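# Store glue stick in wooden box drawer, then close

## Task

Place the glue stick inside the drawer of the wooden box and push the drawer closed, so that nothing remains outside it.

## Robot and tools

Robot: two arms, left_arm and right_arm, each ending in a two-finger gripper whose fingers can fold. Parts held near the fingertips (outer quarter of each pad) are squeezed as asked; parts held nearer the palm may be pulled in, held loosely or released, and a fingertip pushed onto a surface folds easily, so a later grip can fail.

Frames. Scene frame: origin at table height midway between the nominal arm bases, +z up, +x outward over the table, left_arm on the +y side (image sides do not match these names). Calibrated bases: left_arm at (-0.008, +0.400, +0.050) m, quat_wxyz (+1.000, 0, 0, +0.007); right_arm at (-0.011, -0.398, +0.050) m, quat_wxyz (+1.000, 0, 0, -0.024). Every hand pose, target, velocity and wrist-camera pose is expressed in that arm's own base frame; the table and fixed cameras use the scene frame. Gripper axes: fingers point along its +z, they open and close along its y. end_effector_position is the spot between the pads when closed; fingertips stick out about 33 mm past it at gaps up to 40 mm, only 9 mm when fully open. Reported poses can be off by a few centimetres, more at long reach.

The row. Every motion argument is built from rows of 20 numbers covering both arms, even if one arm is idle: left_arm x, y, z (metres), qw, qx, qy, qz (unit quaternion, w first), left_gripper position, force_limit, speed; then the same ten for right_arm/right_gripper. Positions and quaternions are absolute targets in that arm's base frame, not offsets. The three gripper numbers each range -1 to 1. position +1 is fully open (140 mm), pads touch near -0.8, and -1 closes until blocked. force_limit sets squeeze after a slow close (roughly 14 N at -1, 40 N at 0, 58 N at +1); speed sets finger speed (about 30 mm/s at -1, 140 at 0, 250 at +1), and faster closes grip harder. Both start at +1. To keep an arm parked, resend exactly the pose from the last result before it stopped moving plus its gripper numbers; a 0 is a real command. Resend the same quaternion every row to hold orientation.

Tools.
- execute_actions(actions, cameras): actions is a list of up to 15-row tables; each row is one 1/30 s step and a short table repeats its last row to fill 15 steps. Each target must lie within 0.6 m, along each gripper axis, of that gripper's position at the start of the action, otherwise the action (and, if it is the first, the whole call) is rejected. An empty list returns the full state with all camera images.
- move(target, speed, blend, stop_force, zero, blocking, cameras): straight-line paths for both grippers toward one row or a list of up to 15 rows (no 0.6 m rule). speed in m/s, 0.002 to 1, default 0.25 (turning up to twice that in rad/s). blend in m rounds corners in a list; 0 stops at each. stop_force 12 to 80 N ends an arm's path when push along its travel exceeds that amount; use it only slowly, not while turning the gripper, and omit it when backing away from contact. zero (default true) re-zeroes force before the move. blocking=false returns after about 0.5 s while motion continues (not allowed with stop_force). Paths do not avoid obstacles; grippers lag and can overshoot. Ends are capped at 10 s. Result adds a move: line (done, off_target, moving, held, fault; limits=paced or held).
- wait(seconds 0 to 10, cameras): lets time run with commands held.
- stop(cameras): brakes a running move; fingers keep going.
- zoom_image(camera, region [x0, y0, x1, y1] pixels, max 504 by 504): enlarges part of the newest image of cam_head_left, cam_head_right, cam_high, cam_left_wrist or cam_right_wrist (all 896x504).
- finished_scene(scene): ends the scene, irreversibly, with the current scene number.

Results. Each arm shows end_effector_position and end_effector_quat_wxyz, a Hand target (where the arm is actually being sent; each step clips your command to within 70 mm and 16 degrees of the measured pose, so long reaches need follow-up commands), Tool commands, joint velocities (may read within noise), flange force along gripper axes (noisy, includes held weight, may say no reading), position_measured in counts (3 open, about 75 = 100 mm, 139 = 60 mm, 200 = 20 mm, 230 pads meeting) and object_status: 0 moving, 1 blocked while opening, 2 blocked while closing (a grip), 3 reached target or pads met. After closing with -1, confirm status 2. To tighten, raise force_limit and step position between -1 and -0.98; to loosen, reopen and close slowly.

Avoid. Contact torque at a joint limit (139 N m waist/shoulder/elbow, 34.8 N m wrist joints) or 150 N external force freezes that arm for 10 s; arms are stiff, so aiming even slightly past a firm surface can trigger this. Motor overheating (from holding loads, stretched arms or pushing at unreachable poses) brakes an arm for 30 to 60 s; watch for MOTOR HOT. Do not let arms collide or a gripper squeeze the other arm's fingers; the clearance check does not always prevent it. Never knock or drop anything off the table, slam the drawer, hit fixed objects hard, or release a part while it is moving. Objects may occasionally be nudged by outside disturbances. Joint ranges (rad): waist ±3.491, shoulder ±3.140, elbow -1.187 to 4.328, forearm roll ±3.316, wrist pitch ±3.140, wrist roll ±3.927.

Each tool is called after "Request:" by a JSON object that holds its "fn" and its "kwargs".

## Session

Request:
{"fn": "execute_actions", "kwargs": {"actions": []}}

Request:
{"fn": "zoom_image", "kwargs": {"camera": "cam_head_left", "region": [250, 190, 650, 400]}}

Request:
{"fn": "zoom_image", "kwargs": {"camera": "cam_high", "region": [250, 150, 600, 400]}}

Scene clock: 0.00 s.
left_arm: end_effector_position=(+0.4151, -0.2951, +0.2356) position_measured=3 object_status=3 end_effector_quat_wxyz=(+0.571, +0.326, -0.671, +0.341) | right_arm: end_effector_position=(+0.3180, -0.1147, +0.3175) position_measured=3 object_status=3 end_effector_quat_wxyz=(-0.367, -0.375, +0.672, -0.522)
Joint positions: left_arm=[0.128 0.611 -0.213 0.939 -1.934 -1.072] | right_arm=[0.809 0.069 -0.634 0.751 -2.064 -1.462]
Joint velocities: within noise
Flange force (N): no reading
Hand target: left_arm +0.4151, -0.2951, +0.2356; +0.571, +0.326, -0.671, +0.341 | right_arm +0.3180, -0.1147, +0.3175; -0.367, -0.375, +0.672, -0.522
Tool commands: left_gripper/position=+1.0 left_gripper/force_limit=+1.0 left_gripper/speed=+1.0 right_gripper/position=+1.0 right_gripper/force_limit=+1.0 right_gripper/speed=+1.0

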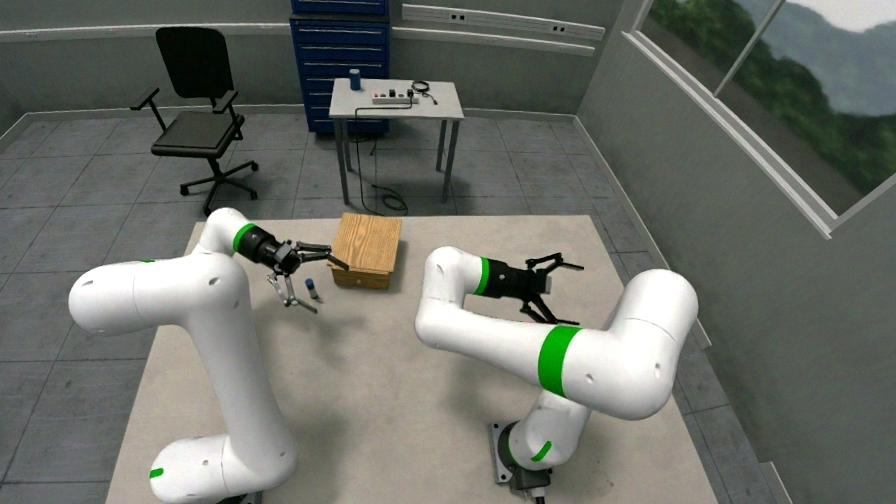

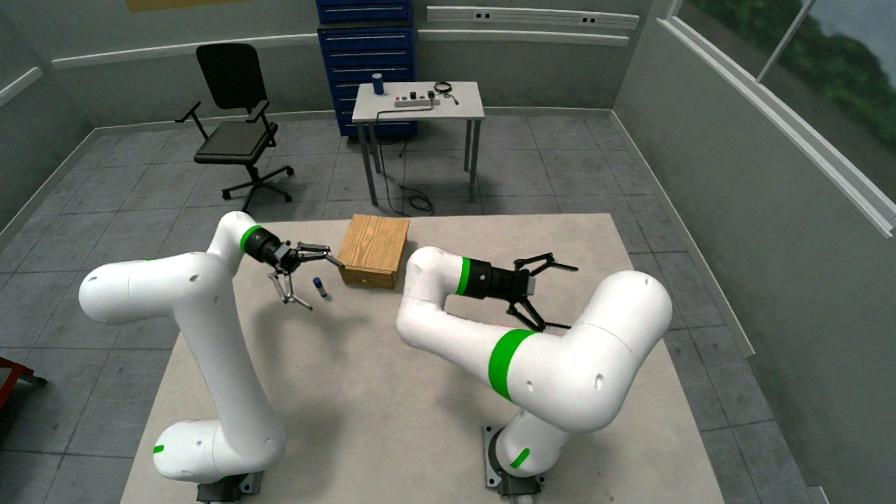

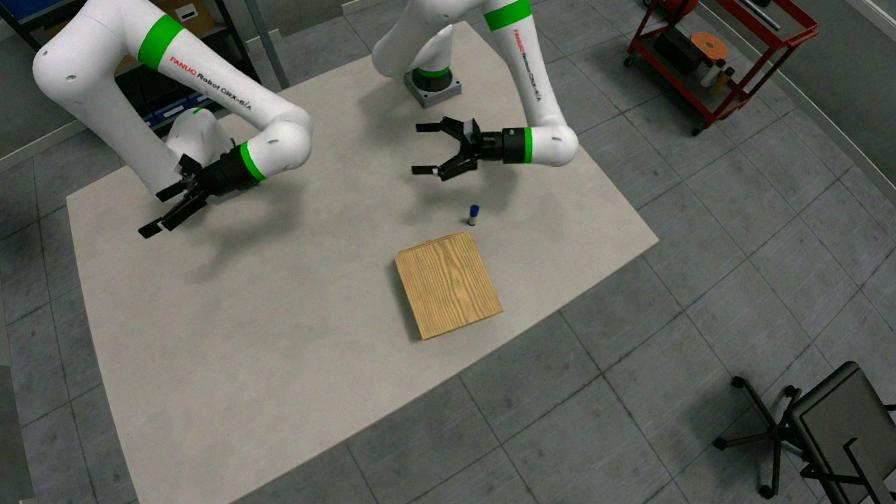

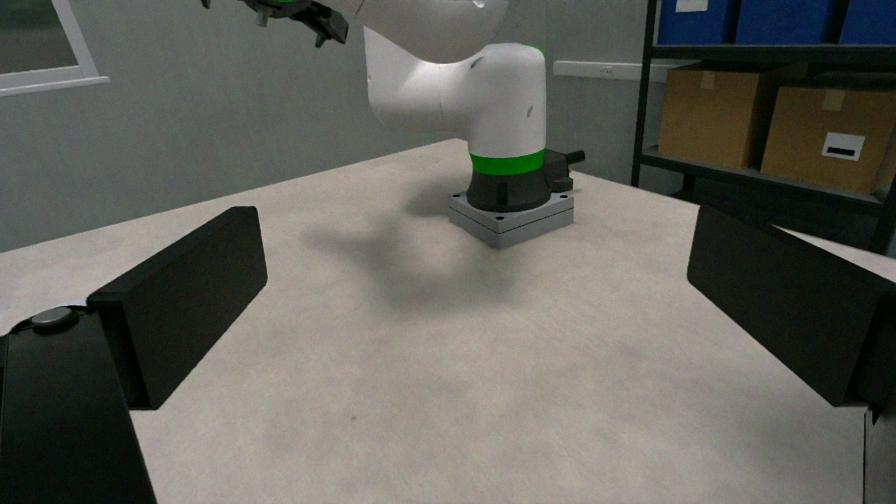

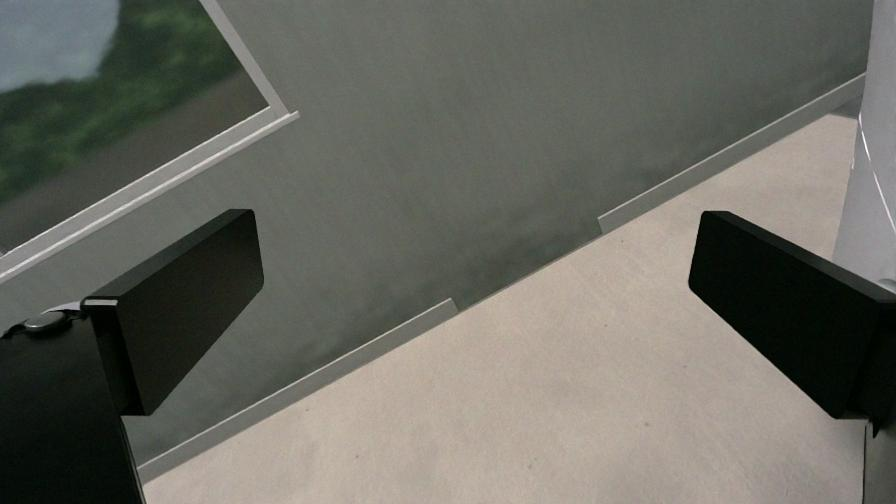

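Scaled by 1.260 from the camera's 896x504 image, which has a finer 1280x720 frame.

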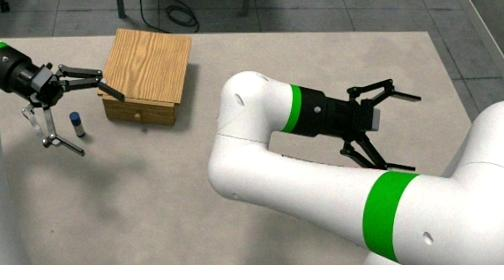

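Scaled by 1.440 from the camera's 896x504 image, which has a finer 1280x720 frame.

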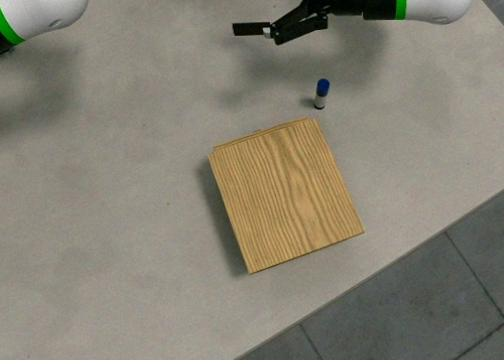

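Request:
{"fn": "move", "kwargs": {"target": [0.4391, -0.1452, 0.18, 0.0543, 0.9381, -0.1721, 0.2958, 0.05, -0.1, 1, 0.37, 0.4463, 0.17, 0.0304, 0.9039, -0.0652, 0.4215, -0.03, -0.1, 1], "speed": 0.5, "cameras": ["all"]}}

Scene clock: 5.97 s.
left_arm: end_effector_position=(+0.4391, -0.1452, +0.1800) position_measured=123 object_status=3 end_effector_quat_wxyz=(+0.054, +0.938, -0.172, +0.296) | right_arm: end_effector_position=(+0.3700, +0.4463, +0.1700) position_measured=132 object_status=3 end_effector_quat_wxyz=(+0.030, +0.904, -0.065, +0.422)
Joint positions: left_arm=[0.188 -0.503 -0.798 0.438 -0.788 0.785] | right_arm=[1.522 0.217 -0.458 0.948 -1.219 -0.595]
Flange force (N): left_arm=[-6.9 -0.4 -2.3] | right_arm=[4.8 2.6 0.7]
Hand target: left_arm +0.4391, -0.1452, +0.1800; +0.054, +0.938, -0.172, +0.296 | right_arm +0.3700, +0.4463, +0.1700; +0.030, +0.904, -0.065, +0.422
Off the commanded pose: left_arm 0.000 m, 0 deg | right_arm 0.000 m, 0 deg.
move: done

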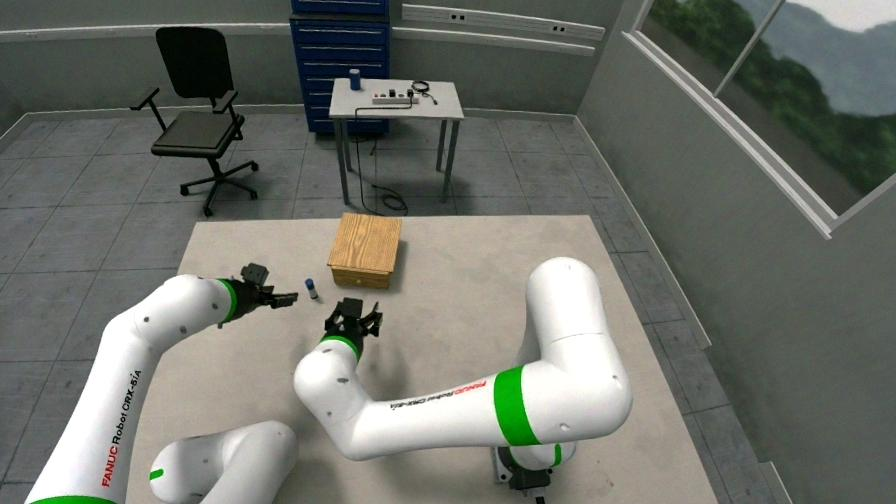

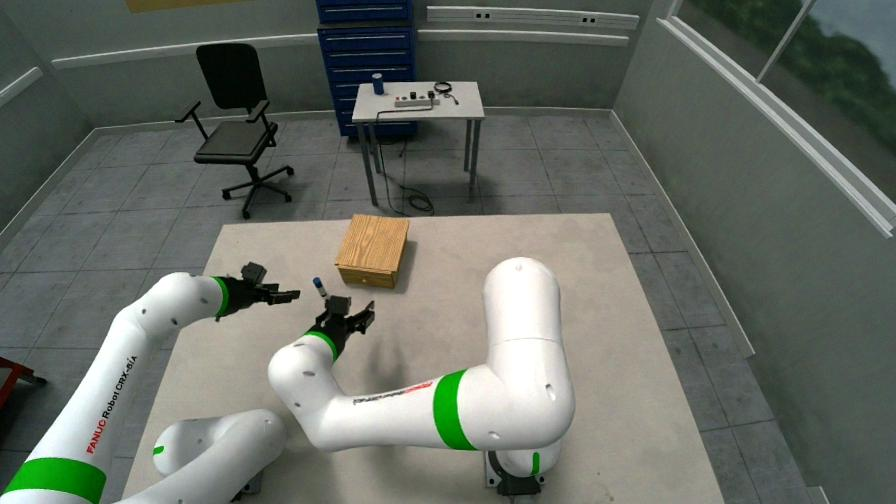

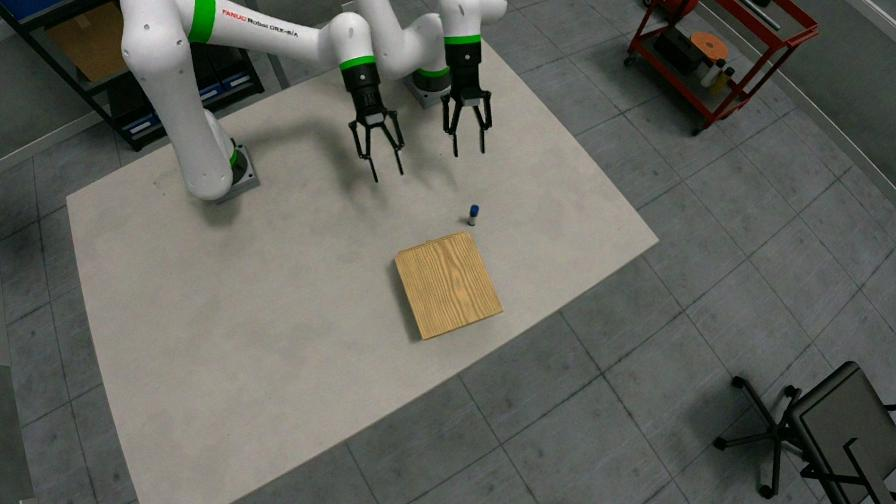

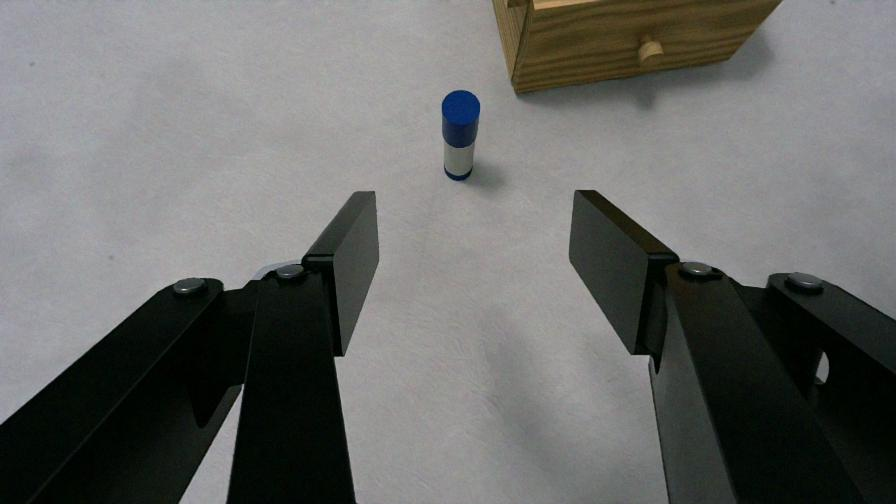

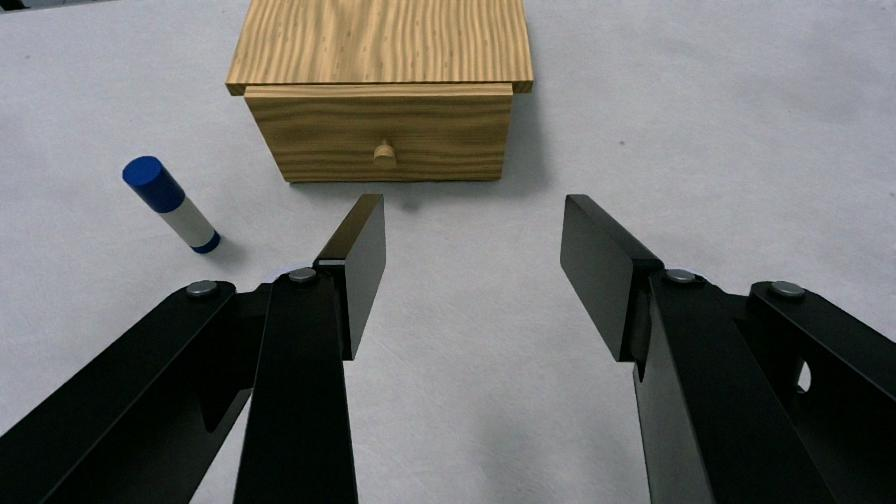

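Request:
{"fn": "move", "kwargs": {"target": [0.4868, -0.1617, 0.0382, 0.0911, 0.8515, -0.1578, 0.4916, 0.05, -0.1, 1, 0.4442, 0.4893, 0.0412, 0.0337, 0.8417, -0.053, 0.5362, -0.03, -0.1, 1], "speed": 0.3, "cameras": ["cam_left_wrist", "cam_right_wrist"]}}

Scene clock: 10.63 s.
left_arm: end_effector_position=(+0.4868, -0.1617, +0.0382) position_measured=123 object_status=3 end_effector_quat_wxyz=(+0.091, +0.852, -0.158, +0.492) | right_arm: end_effector_position=(+0.4442, +0.4893, +0.0412) position_measured=132 object_status=3 end_effector_quat_wxyz=(+0.034, +0.842, -0.053, +0.536)
Joint positions: left_arm=[0.037 -0.102 -0.845 -1.105 0.39 2.434] | right_arm=[1.376 0.616 -0.493 1.425 -1.152 -1.063]
Flange force (N): left_arm=no reading | right_arm=[6.4 4.9 2.0]
Hand target: left_arm +0.4868, -0.1617, +0.0382; +0.091, +0.852, -0.158, +0.492 | right_arm +0.4442, +0.4893, +0.0412; +0.034, +0.842, -0.053, +0.536
Off the commanded pose: left_arm 0.000 m, 0 deg | right_arm 0.000 m, 0 deg.
move: done; limits=paced
Images, in order (width x height): cam_left_wrist 896x504, cam_right_wrist 896x504.

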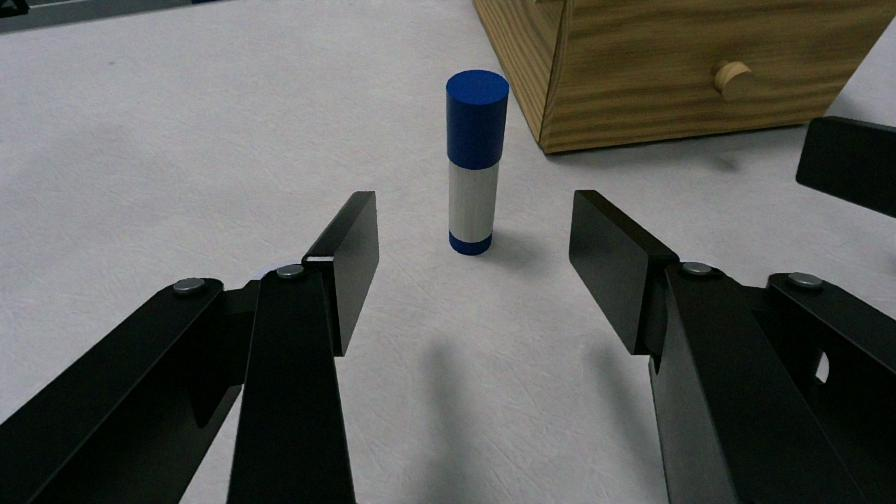

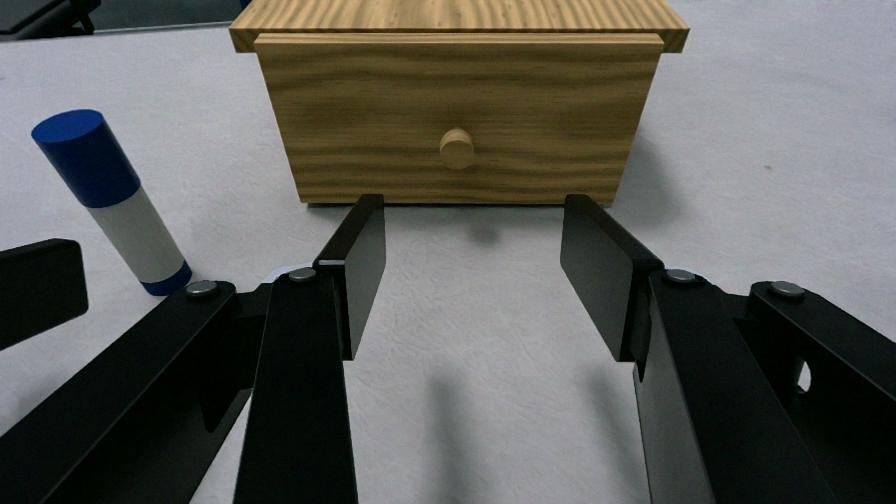

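Request:
{"fn": "move", "kwargs": {"target": [[0.5369, -0.1834, 0.0082, 0.1045, 0.8054, -0.1493, 0.5640, 0.05, -0.1, 1, 0.4442, 0.4893, 0.0412, 0.0337, 0.8417, -0.053, 0.5362, -0.03, -0.1, 1], [0.5369, -0.1834, 0.0082, 0.1045, 0.8054, -0.1493, 0.5640, -1, -0.1, -1, 0.4442, 0.4893, 0.0412, 0.0337, 0.8417, -0.053, 0.5362, -0.03, -0.1, 1], [0.50, -0.172, 0.16, 0.1045, 0.8054, -0.1493, 0.5640, -1, -0.1, -1, 0.5085, 0.486, 0.013, 0.0337, 0.8417, -0.053, 0.5362, -0.03, -0.1, 1]], "speed": [0.12, 0.1, 0.2], "cameras": ["cam_left_wrist", "cam_right_wrist"]}}

Scene clock: 16.53 s.
left_arm: end_effector_position=(+0.5001, -0.1720, +0.1599) position_measured=196 object_status=2 end_effector_quat_wxyz=(+0.104, +0.805, -0.149, +0.564) | right_arm: end_effector_position=(+0.5085, +0.4860, +0.0130) position_measured=132 object_status=3 end_effector_quat_wxyz=(+0.034, +0.842, -0.053, +0.536)
Joint positions: left_arm=[-0.15 -0.389 -0.782 -1.39 0.206 2.882] | right_arm=[1.227 0.693 -0.449 1.573 -1.086 -1.094]
Flange force (N): left_arm=no reading | right_arm=[5.9 5.5 0.8]
Hand target: left_arm +0.5001, -0.1720, +0.1599; +0.104, +0.805, -0.149, +0.564 | right_arm +0.5085, +0.4860, +0.0130; +0.034, +0.842, -0.053, +0.536
Off the commanded pose: left_arm 0.000 m, 0 deg | right_arm 0.000 m, 0 deg.
move: done
Images, in order (width x height): cam_left_wrist 896x504, cam_right_wrist 896x504.

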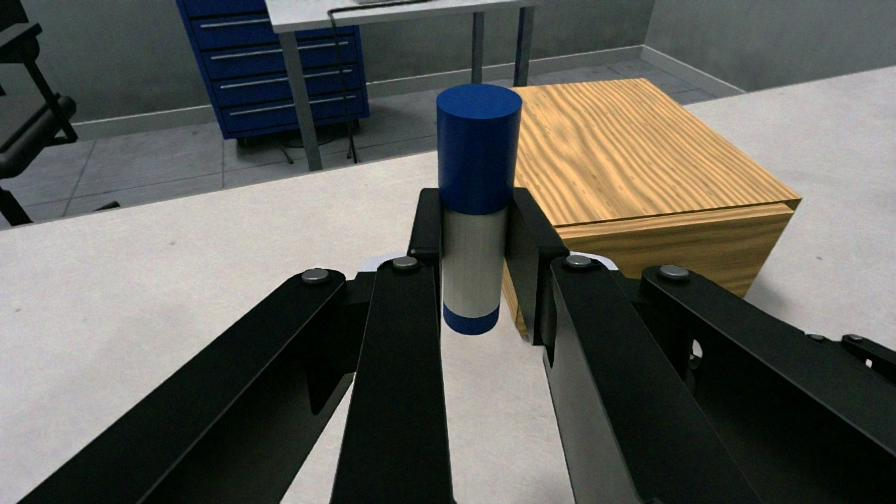

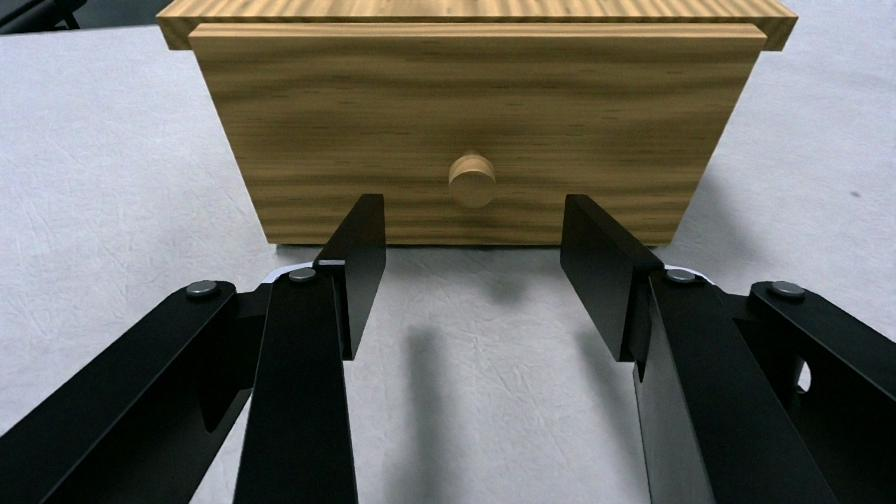

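Request:
{"fn": "move", "kwargs": {"target": [[0.50, -0.25, 0.25, 0.1104, 0.7599, 0.6264, -0.1340, -1, -0.1, -1, 0.5355, 0.4826, 0.001, 0.0337, 0.8417, -0.053, 0.5362, -0.03, -0.1, 1], [0.50, -0.25, 0.25, 0.1104, 0.7599, 0.6264, -0.1340, -1, -0.1, -1, 0.5355, 0.4826, 0.001, 0.0337, 0.8417, -0.053, 0.5362, -1, -0.1, -1]], "speed": 0.35, "cameras": ["cam_left_wrist", "cam_right_wrist", "cam_high"]}}

Scene clock: 22.57 s.
left_arm: end_effector_position=(+0.5000, -0.2500, +0.2500) position_measured=196 object_status=2 end_effector_quat_wxyz=(+0.110, +0.760, +0.626, -0.134) | right_arm: end_effector_position=(+0.5355, +0.4826, +0.0010) position_measured=205 object_status=0 end_effector_quat_wxyz=(+0.034, +0.842, -0.053, +0.536)
Joint positions: left_arm=[-0.015 0.229 0.129 0.344 -1.537 2.942] | right_arm=[1.166 0.726 -0.426 1.635 -1.061 -1.107]
Flange force (N): left_arm=[1.8 -8.3 2.8] | right_arm=[6.2 5.7 0.0]
Hand target: left_arm +0.5000, -0.2500, +0.2500; +0.110, +0.760, +0.626, -0.134 | right_arm +0.5355, +0.4826, +0.0010; +0.034, +0.842, -0.053, +0.536
Off the commanded pose: left_arm 0.000 m, 0 deg | right_arm 0.000 m, 0 deg.
move: done
Images, in order (width x height): cam_high 896x504, cam_left_wrist 896x504, cam_right_wrist 896x504.

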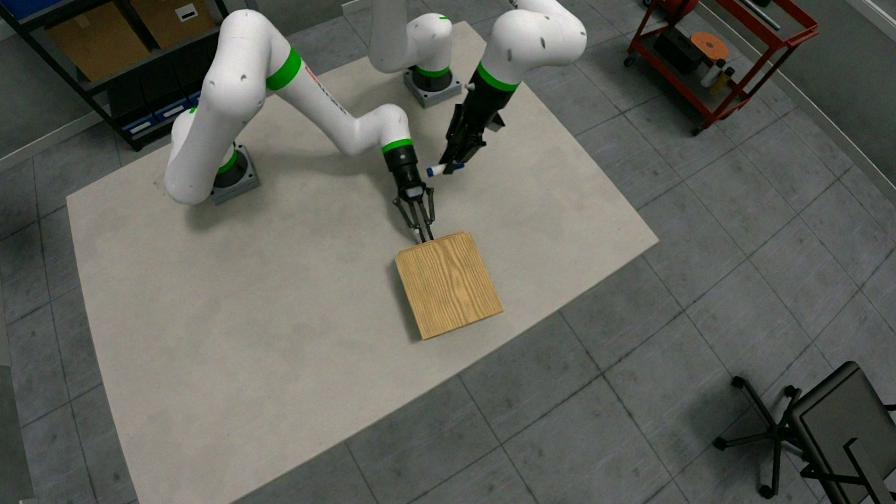

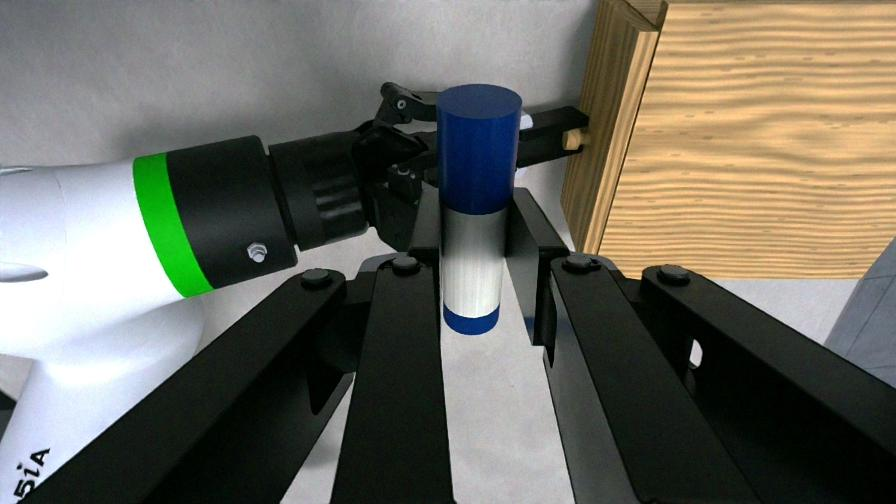

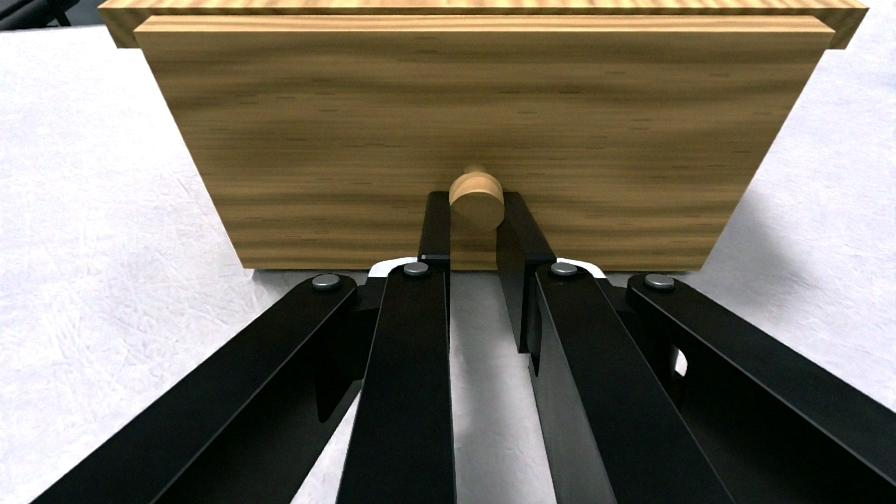

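Request:
{"fn": "move", "kwargs": {"target": [0.5134, -0.3349, 0.13, 0.1104, 0.7599, 0.6264, -0.1340, -1, -0.1, -1, 0.3967, 0.5008, 0.001, 0.0337, 0.8417, -0.053, 0.5362, -1, -0.1, -1], "speed": 0.1, "cameras": ["cam_left_wrist", "cam_right_wrist", "cam_high"]}}

Request:
{"fn": "zoom_image", "kwargs": {"camera": "cam_high", "region": [370, 170, 550, 350]}}

Scene clock: 24.83 s.
left_arm: end_effector_position=(+0.5134, -0.3349, +0.1300) position_measured=196 object_status=2 end_effector_quat_wxyz=(+0.110, +0.760, +0.626, -0.134) | right_arm: end_effector_position=(+0.3967, +0.5008, +0.0010) position_measured=205 object_status=2 end_effector_quat_wxyz=(+0.034, +0.842, -0.053, +0.536)
Joint positions: left_arm=[-0.17 0.362 0.013 0.368 -1.251 2.997] | right_arm=[1.48 0.696 -0.479 1.362 -1.183 -1.142]
Flange force (N): left_arm=[2.2 -7.9 0.5] | right_arm=[5.5 4.5 2.8]
Hand target: left_arm +0.5134, -0.3349, +0.1300; +0.110, +0.760, +0.626, -0.134 | right_arm +0.3967, +0.5008, +0.0010; +0.034, +0.842, -0.053, +0.536
Off the commanded pose: left_arm 0.000 m, 0 deg | right_arm 0.000 m, 0 deg.
move: done
Images, in order (width x height): cam_high 896x504, cam_left_wrist 896x504, cam_right_wrist 896x504.

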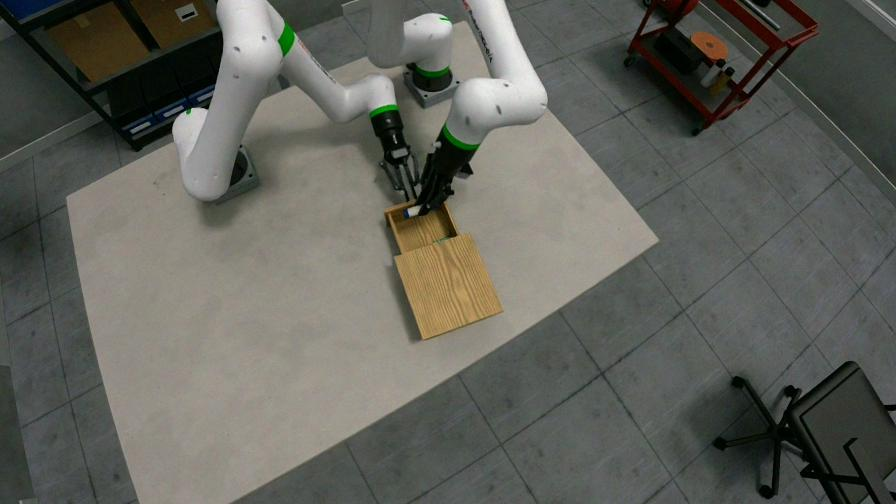

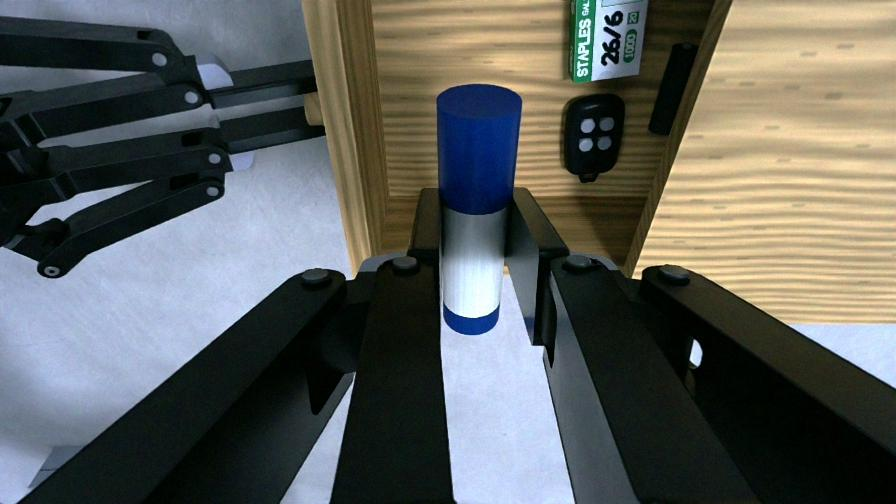

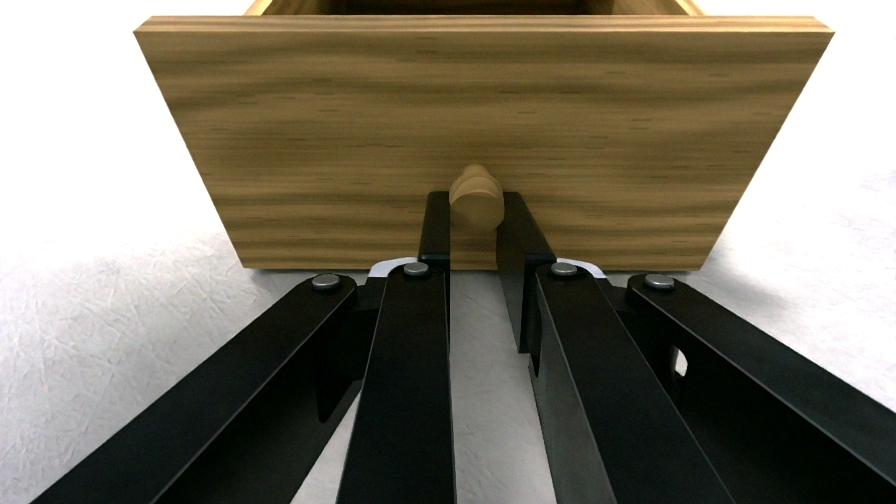

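Scaled by 2.800 from the camera's 896x504 image, which has a finer 1280x720 frame.

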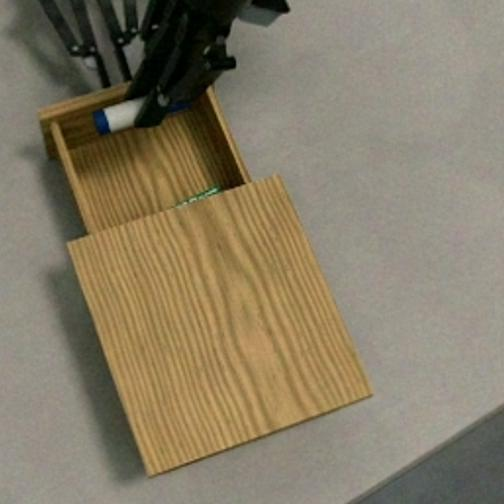

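Request:
{"fn": "zoom_image", "kwargs": {"camera": "cam_left_wrist", "region": [290, 0, 740, 290]}}

Scaled by 1.120 from the camera's 896x504 image, which has a finer 1280x720 frame.

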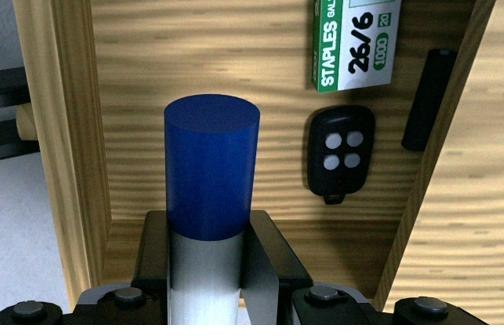

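Request:
{"fn": "move", "kwargs": {"target": [[0.5134, -0.3349, 0.04, 0.1104, 0.7599, 0.6264, -0.1340, -1, -0.1, -1, 0.3967, 0.5008, 0.001, 0.0337, 0.8417, -0.053, 0.5362, -1, -0.1, -1], [0.5134, -0.3349, 0.0105, 0.1104, 0.7599, 0.6264, -0.1340, -1, -0.1, -1, 0.3967, 0.5008, 0.001, 0.0337, 0.8417, -0.053, 0.5362, -1, -0.1, -1], [0.5134, -0.3349, 0.0105, 0.1104, 0.7599, 0.6264, -0.1340, -0.25, -0.1, -1, 0.3967, 0.5008, 0.001, 0.0337, 0.8417, -0.053, 0.5362, -1, -0.1, -1], [0.5134, -0.3349, 0.13, 0.1104, 0.7599, 0.6264, -0.1340, -0.25, -0.1, -1, 0.3967, 0.5008, 0.001, 0.0337, 0.8417, -0.053, 0.5362, -1, -0.1, -1]], "speed": [0.15, 0.06, 0.1, 0.18], "blend": [0.01, 0, 0, 0], "cameras": ["cam_left_wrist", "cam_right_wrist", "cam_high"]}}

Scene clock: 29.10 s.
left_arm: end_effector_position=(+0.5134, -0.3349, +0.1300) position_measured=160 object_status=3 end_effector_quat_wxyz=(+0.110, +0.760, +0.626, -0.134) | right_arm: end_effector_position=(+0.3967, +0.5008, +0.0010) position_measured=205 object_status=2 end_effector_quat_wxyz=(+0.034, +0.842, -0.053, +0.536)
Joint positions: left_arm=[-0.17 0.362 0.013 0.368 -1.25 2.997] | right_arm=[1.48 0.696 -0.479 1.362 -1.183 -1.142]
Flange force (N): left_arm=[1.4 -7.7 0.4] | right_arm=[5.2 4.2 2.0]
Hand target: left_arm +0.5134, -0.3349, +0.1300; +0.110, +0.760, +0.626, -0.134 | right_arm +0.3967, +0.5008, +0.0010; +0.034, +0.842, -0.053, +0.536
Off the commanded pose: left_arm 0.000 m, 0 deg | right_arm 0.000 m, 0 deg.
move: done
Images, in order (width x height): cam_high 896x504, cam_left_wrist 896x504, cam_right_wrist 896x504.

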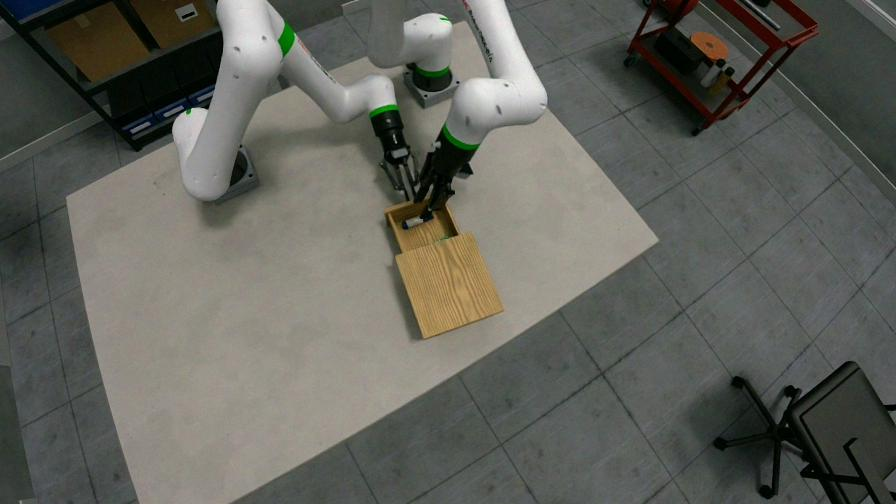

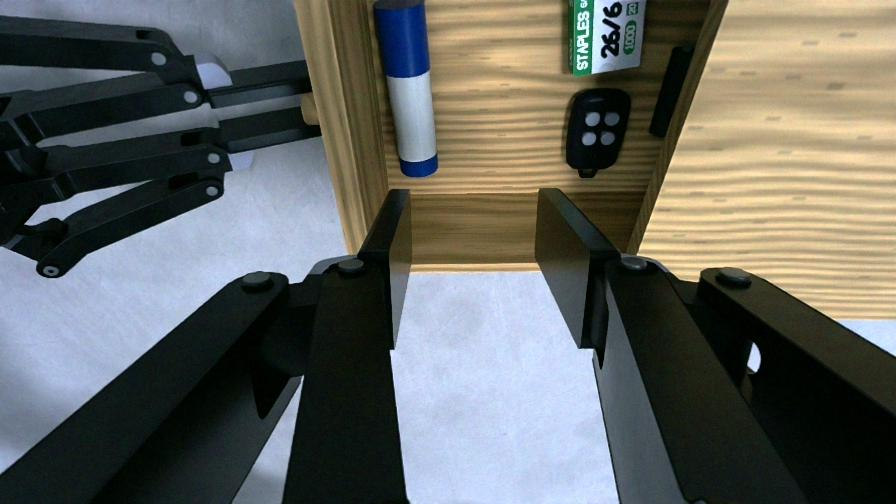

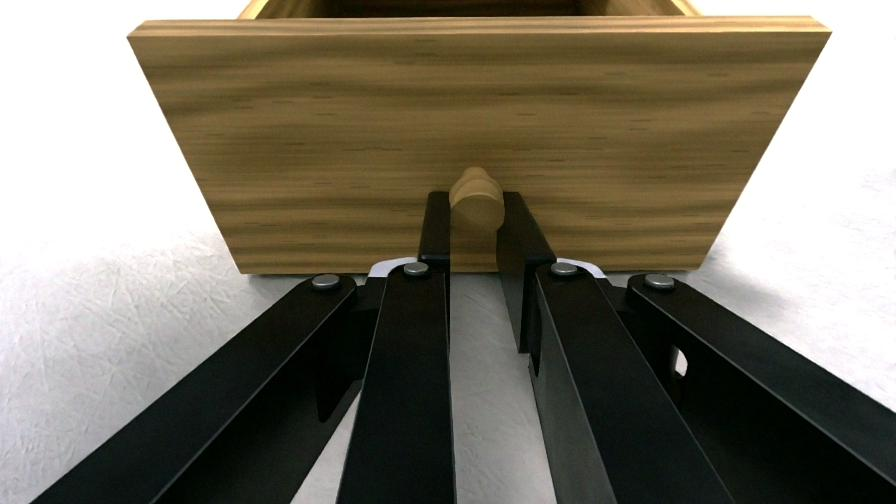

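Request:
{"fn": "move", "kwargs": {"target": [0.50, -0.14, 0.25, 0.1104, 0.7599, 0.6264, -0.1340, -0.25, -0.1, -1, 0.5235, 0.483, 0.001, 0.0337, 0.8417, -0.053, 0.5362, -1, -0.1, -1], "speed": 0.2}}

Request:
{"fn": "move", "kwargs": {"target": [0.50, -0.14, 0.25, 0.1104, 0.7599, 0.6264, -0.1340, -0.25, -0.1, -1, 0.5384, 0.481, 0.001, 0.0337, 0.8417, -0.053, 0.5362, -1, -0.1, -1], "speed": 0.03, "stop_force": 15, "cameras": ["cam_left_wrist", "cam_right_wrist", "cam_high"]}}

Request:
{"fn": "zoom_image", "kwargs": {"camera": "cam_high", "region": [370, 190, 530, 350]}}

Scene clock: 30.93 s.
left_arm: end_effector_position=(+0.5000, -0.1400, +0.2501) position_measured=160 object_status=3 end_effector_quat_wxyz=(+0.110, +0.760, +0.626, -0.134) | right_arm: end_effector_position=(+0.5235, +0.4830, +0.0010) position_measured=205 object_status=2 end_effector_quat_wxyz=(+0.034, +0.842, -0.053, +0.536)
Joint positions: left_arm=[0.199 0.189 0.087 0.322 -1.605 2.74] | right_arm=[1.191 0.719 -0.439 1.616 -1.072 -1.113]
Flange force (N): left_arm=[-0.5 -7.6 2.7] | right_arm=[6.9 4.5 -0.5]
Hand target: left_arm +0.5000, -0.1400, +0.2500; +0.110, +0.760, +0.626, -0.134 | right_arm +0.5235, +0.4830, +0.0010; +0.034, +0.842, -0.053, +0.536
Off the commanded pose: left_arm 0.000 m, 0 deg | right_arm 0.000 m, 0 deg.
move: done

Scene clock: 32.13 s.
left_arm: end_effector_position=(+0.5000, -0.1400, +0.2500) position_measured=160 object_status=3 end_effector_quat_wxyz=(+0.110, +0.760, +0.626, -0.134) | right_arm: end_effector_position=(+0.5384, +0.4810, +0.0010) position_measured=205 object_status=2 end_effector_quat_wxyz=(+0.034, +0.842, -0.053, +0.536)
Joint positions: left_arm=[0.199 0.189 0.087 0.322 -1.605 2.74] | right_arm=[1.159 0.725 -0.427 1.642 -1.058 -1.107]
Flange force (N): left_arm=[-0.2 -8.1 3.1] | right_arm=[4.5 6.9 -12.4]
Hand target: left_arm +0.5000, -0.1400, +0.2500; +0.110, +0.760, +0.626, -0.134 | right_arm +0.5384, +0.4810, +0.0010; +0.034, +0.842, -0.053, +0.536
Off the commanded pose: left_arm 0.000 m, 0 deg | right_arm 0.000 m, 0 deg.
move: done
Images, in order (width x height): cam_high 896x504, cam_left_wrist 896x504, cam_right_wrist 896x504.

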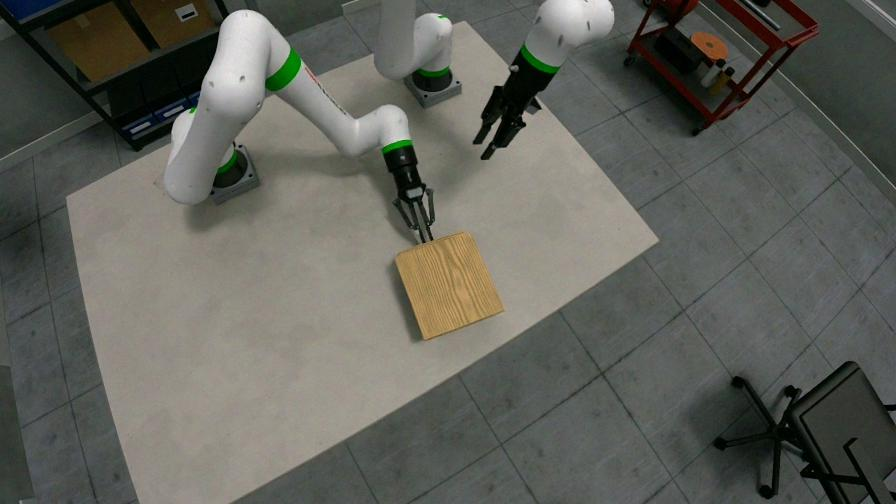

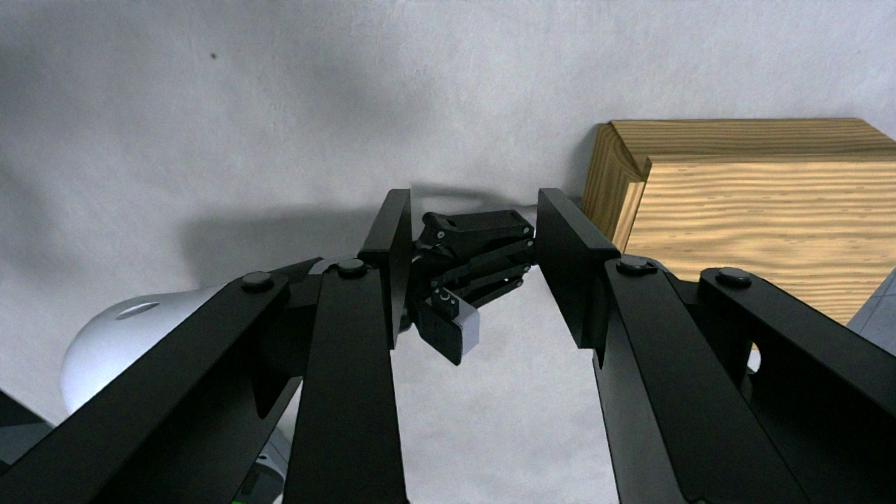

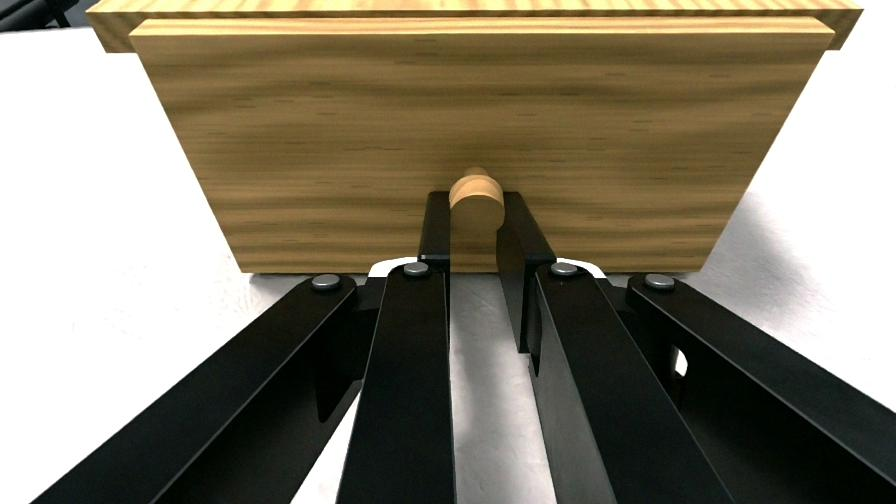

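Scaled by 3.150 from the camera's 896x504 image, which has a finer 1280x720 frame.

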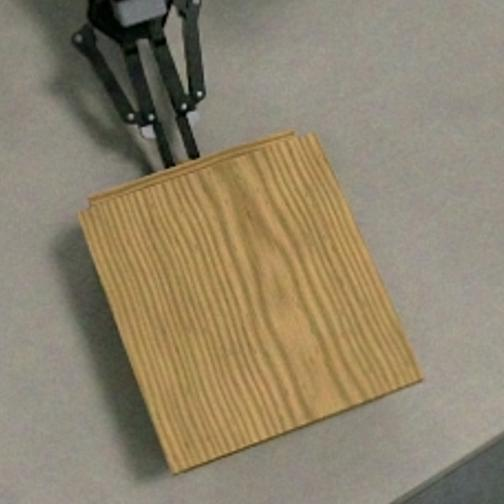

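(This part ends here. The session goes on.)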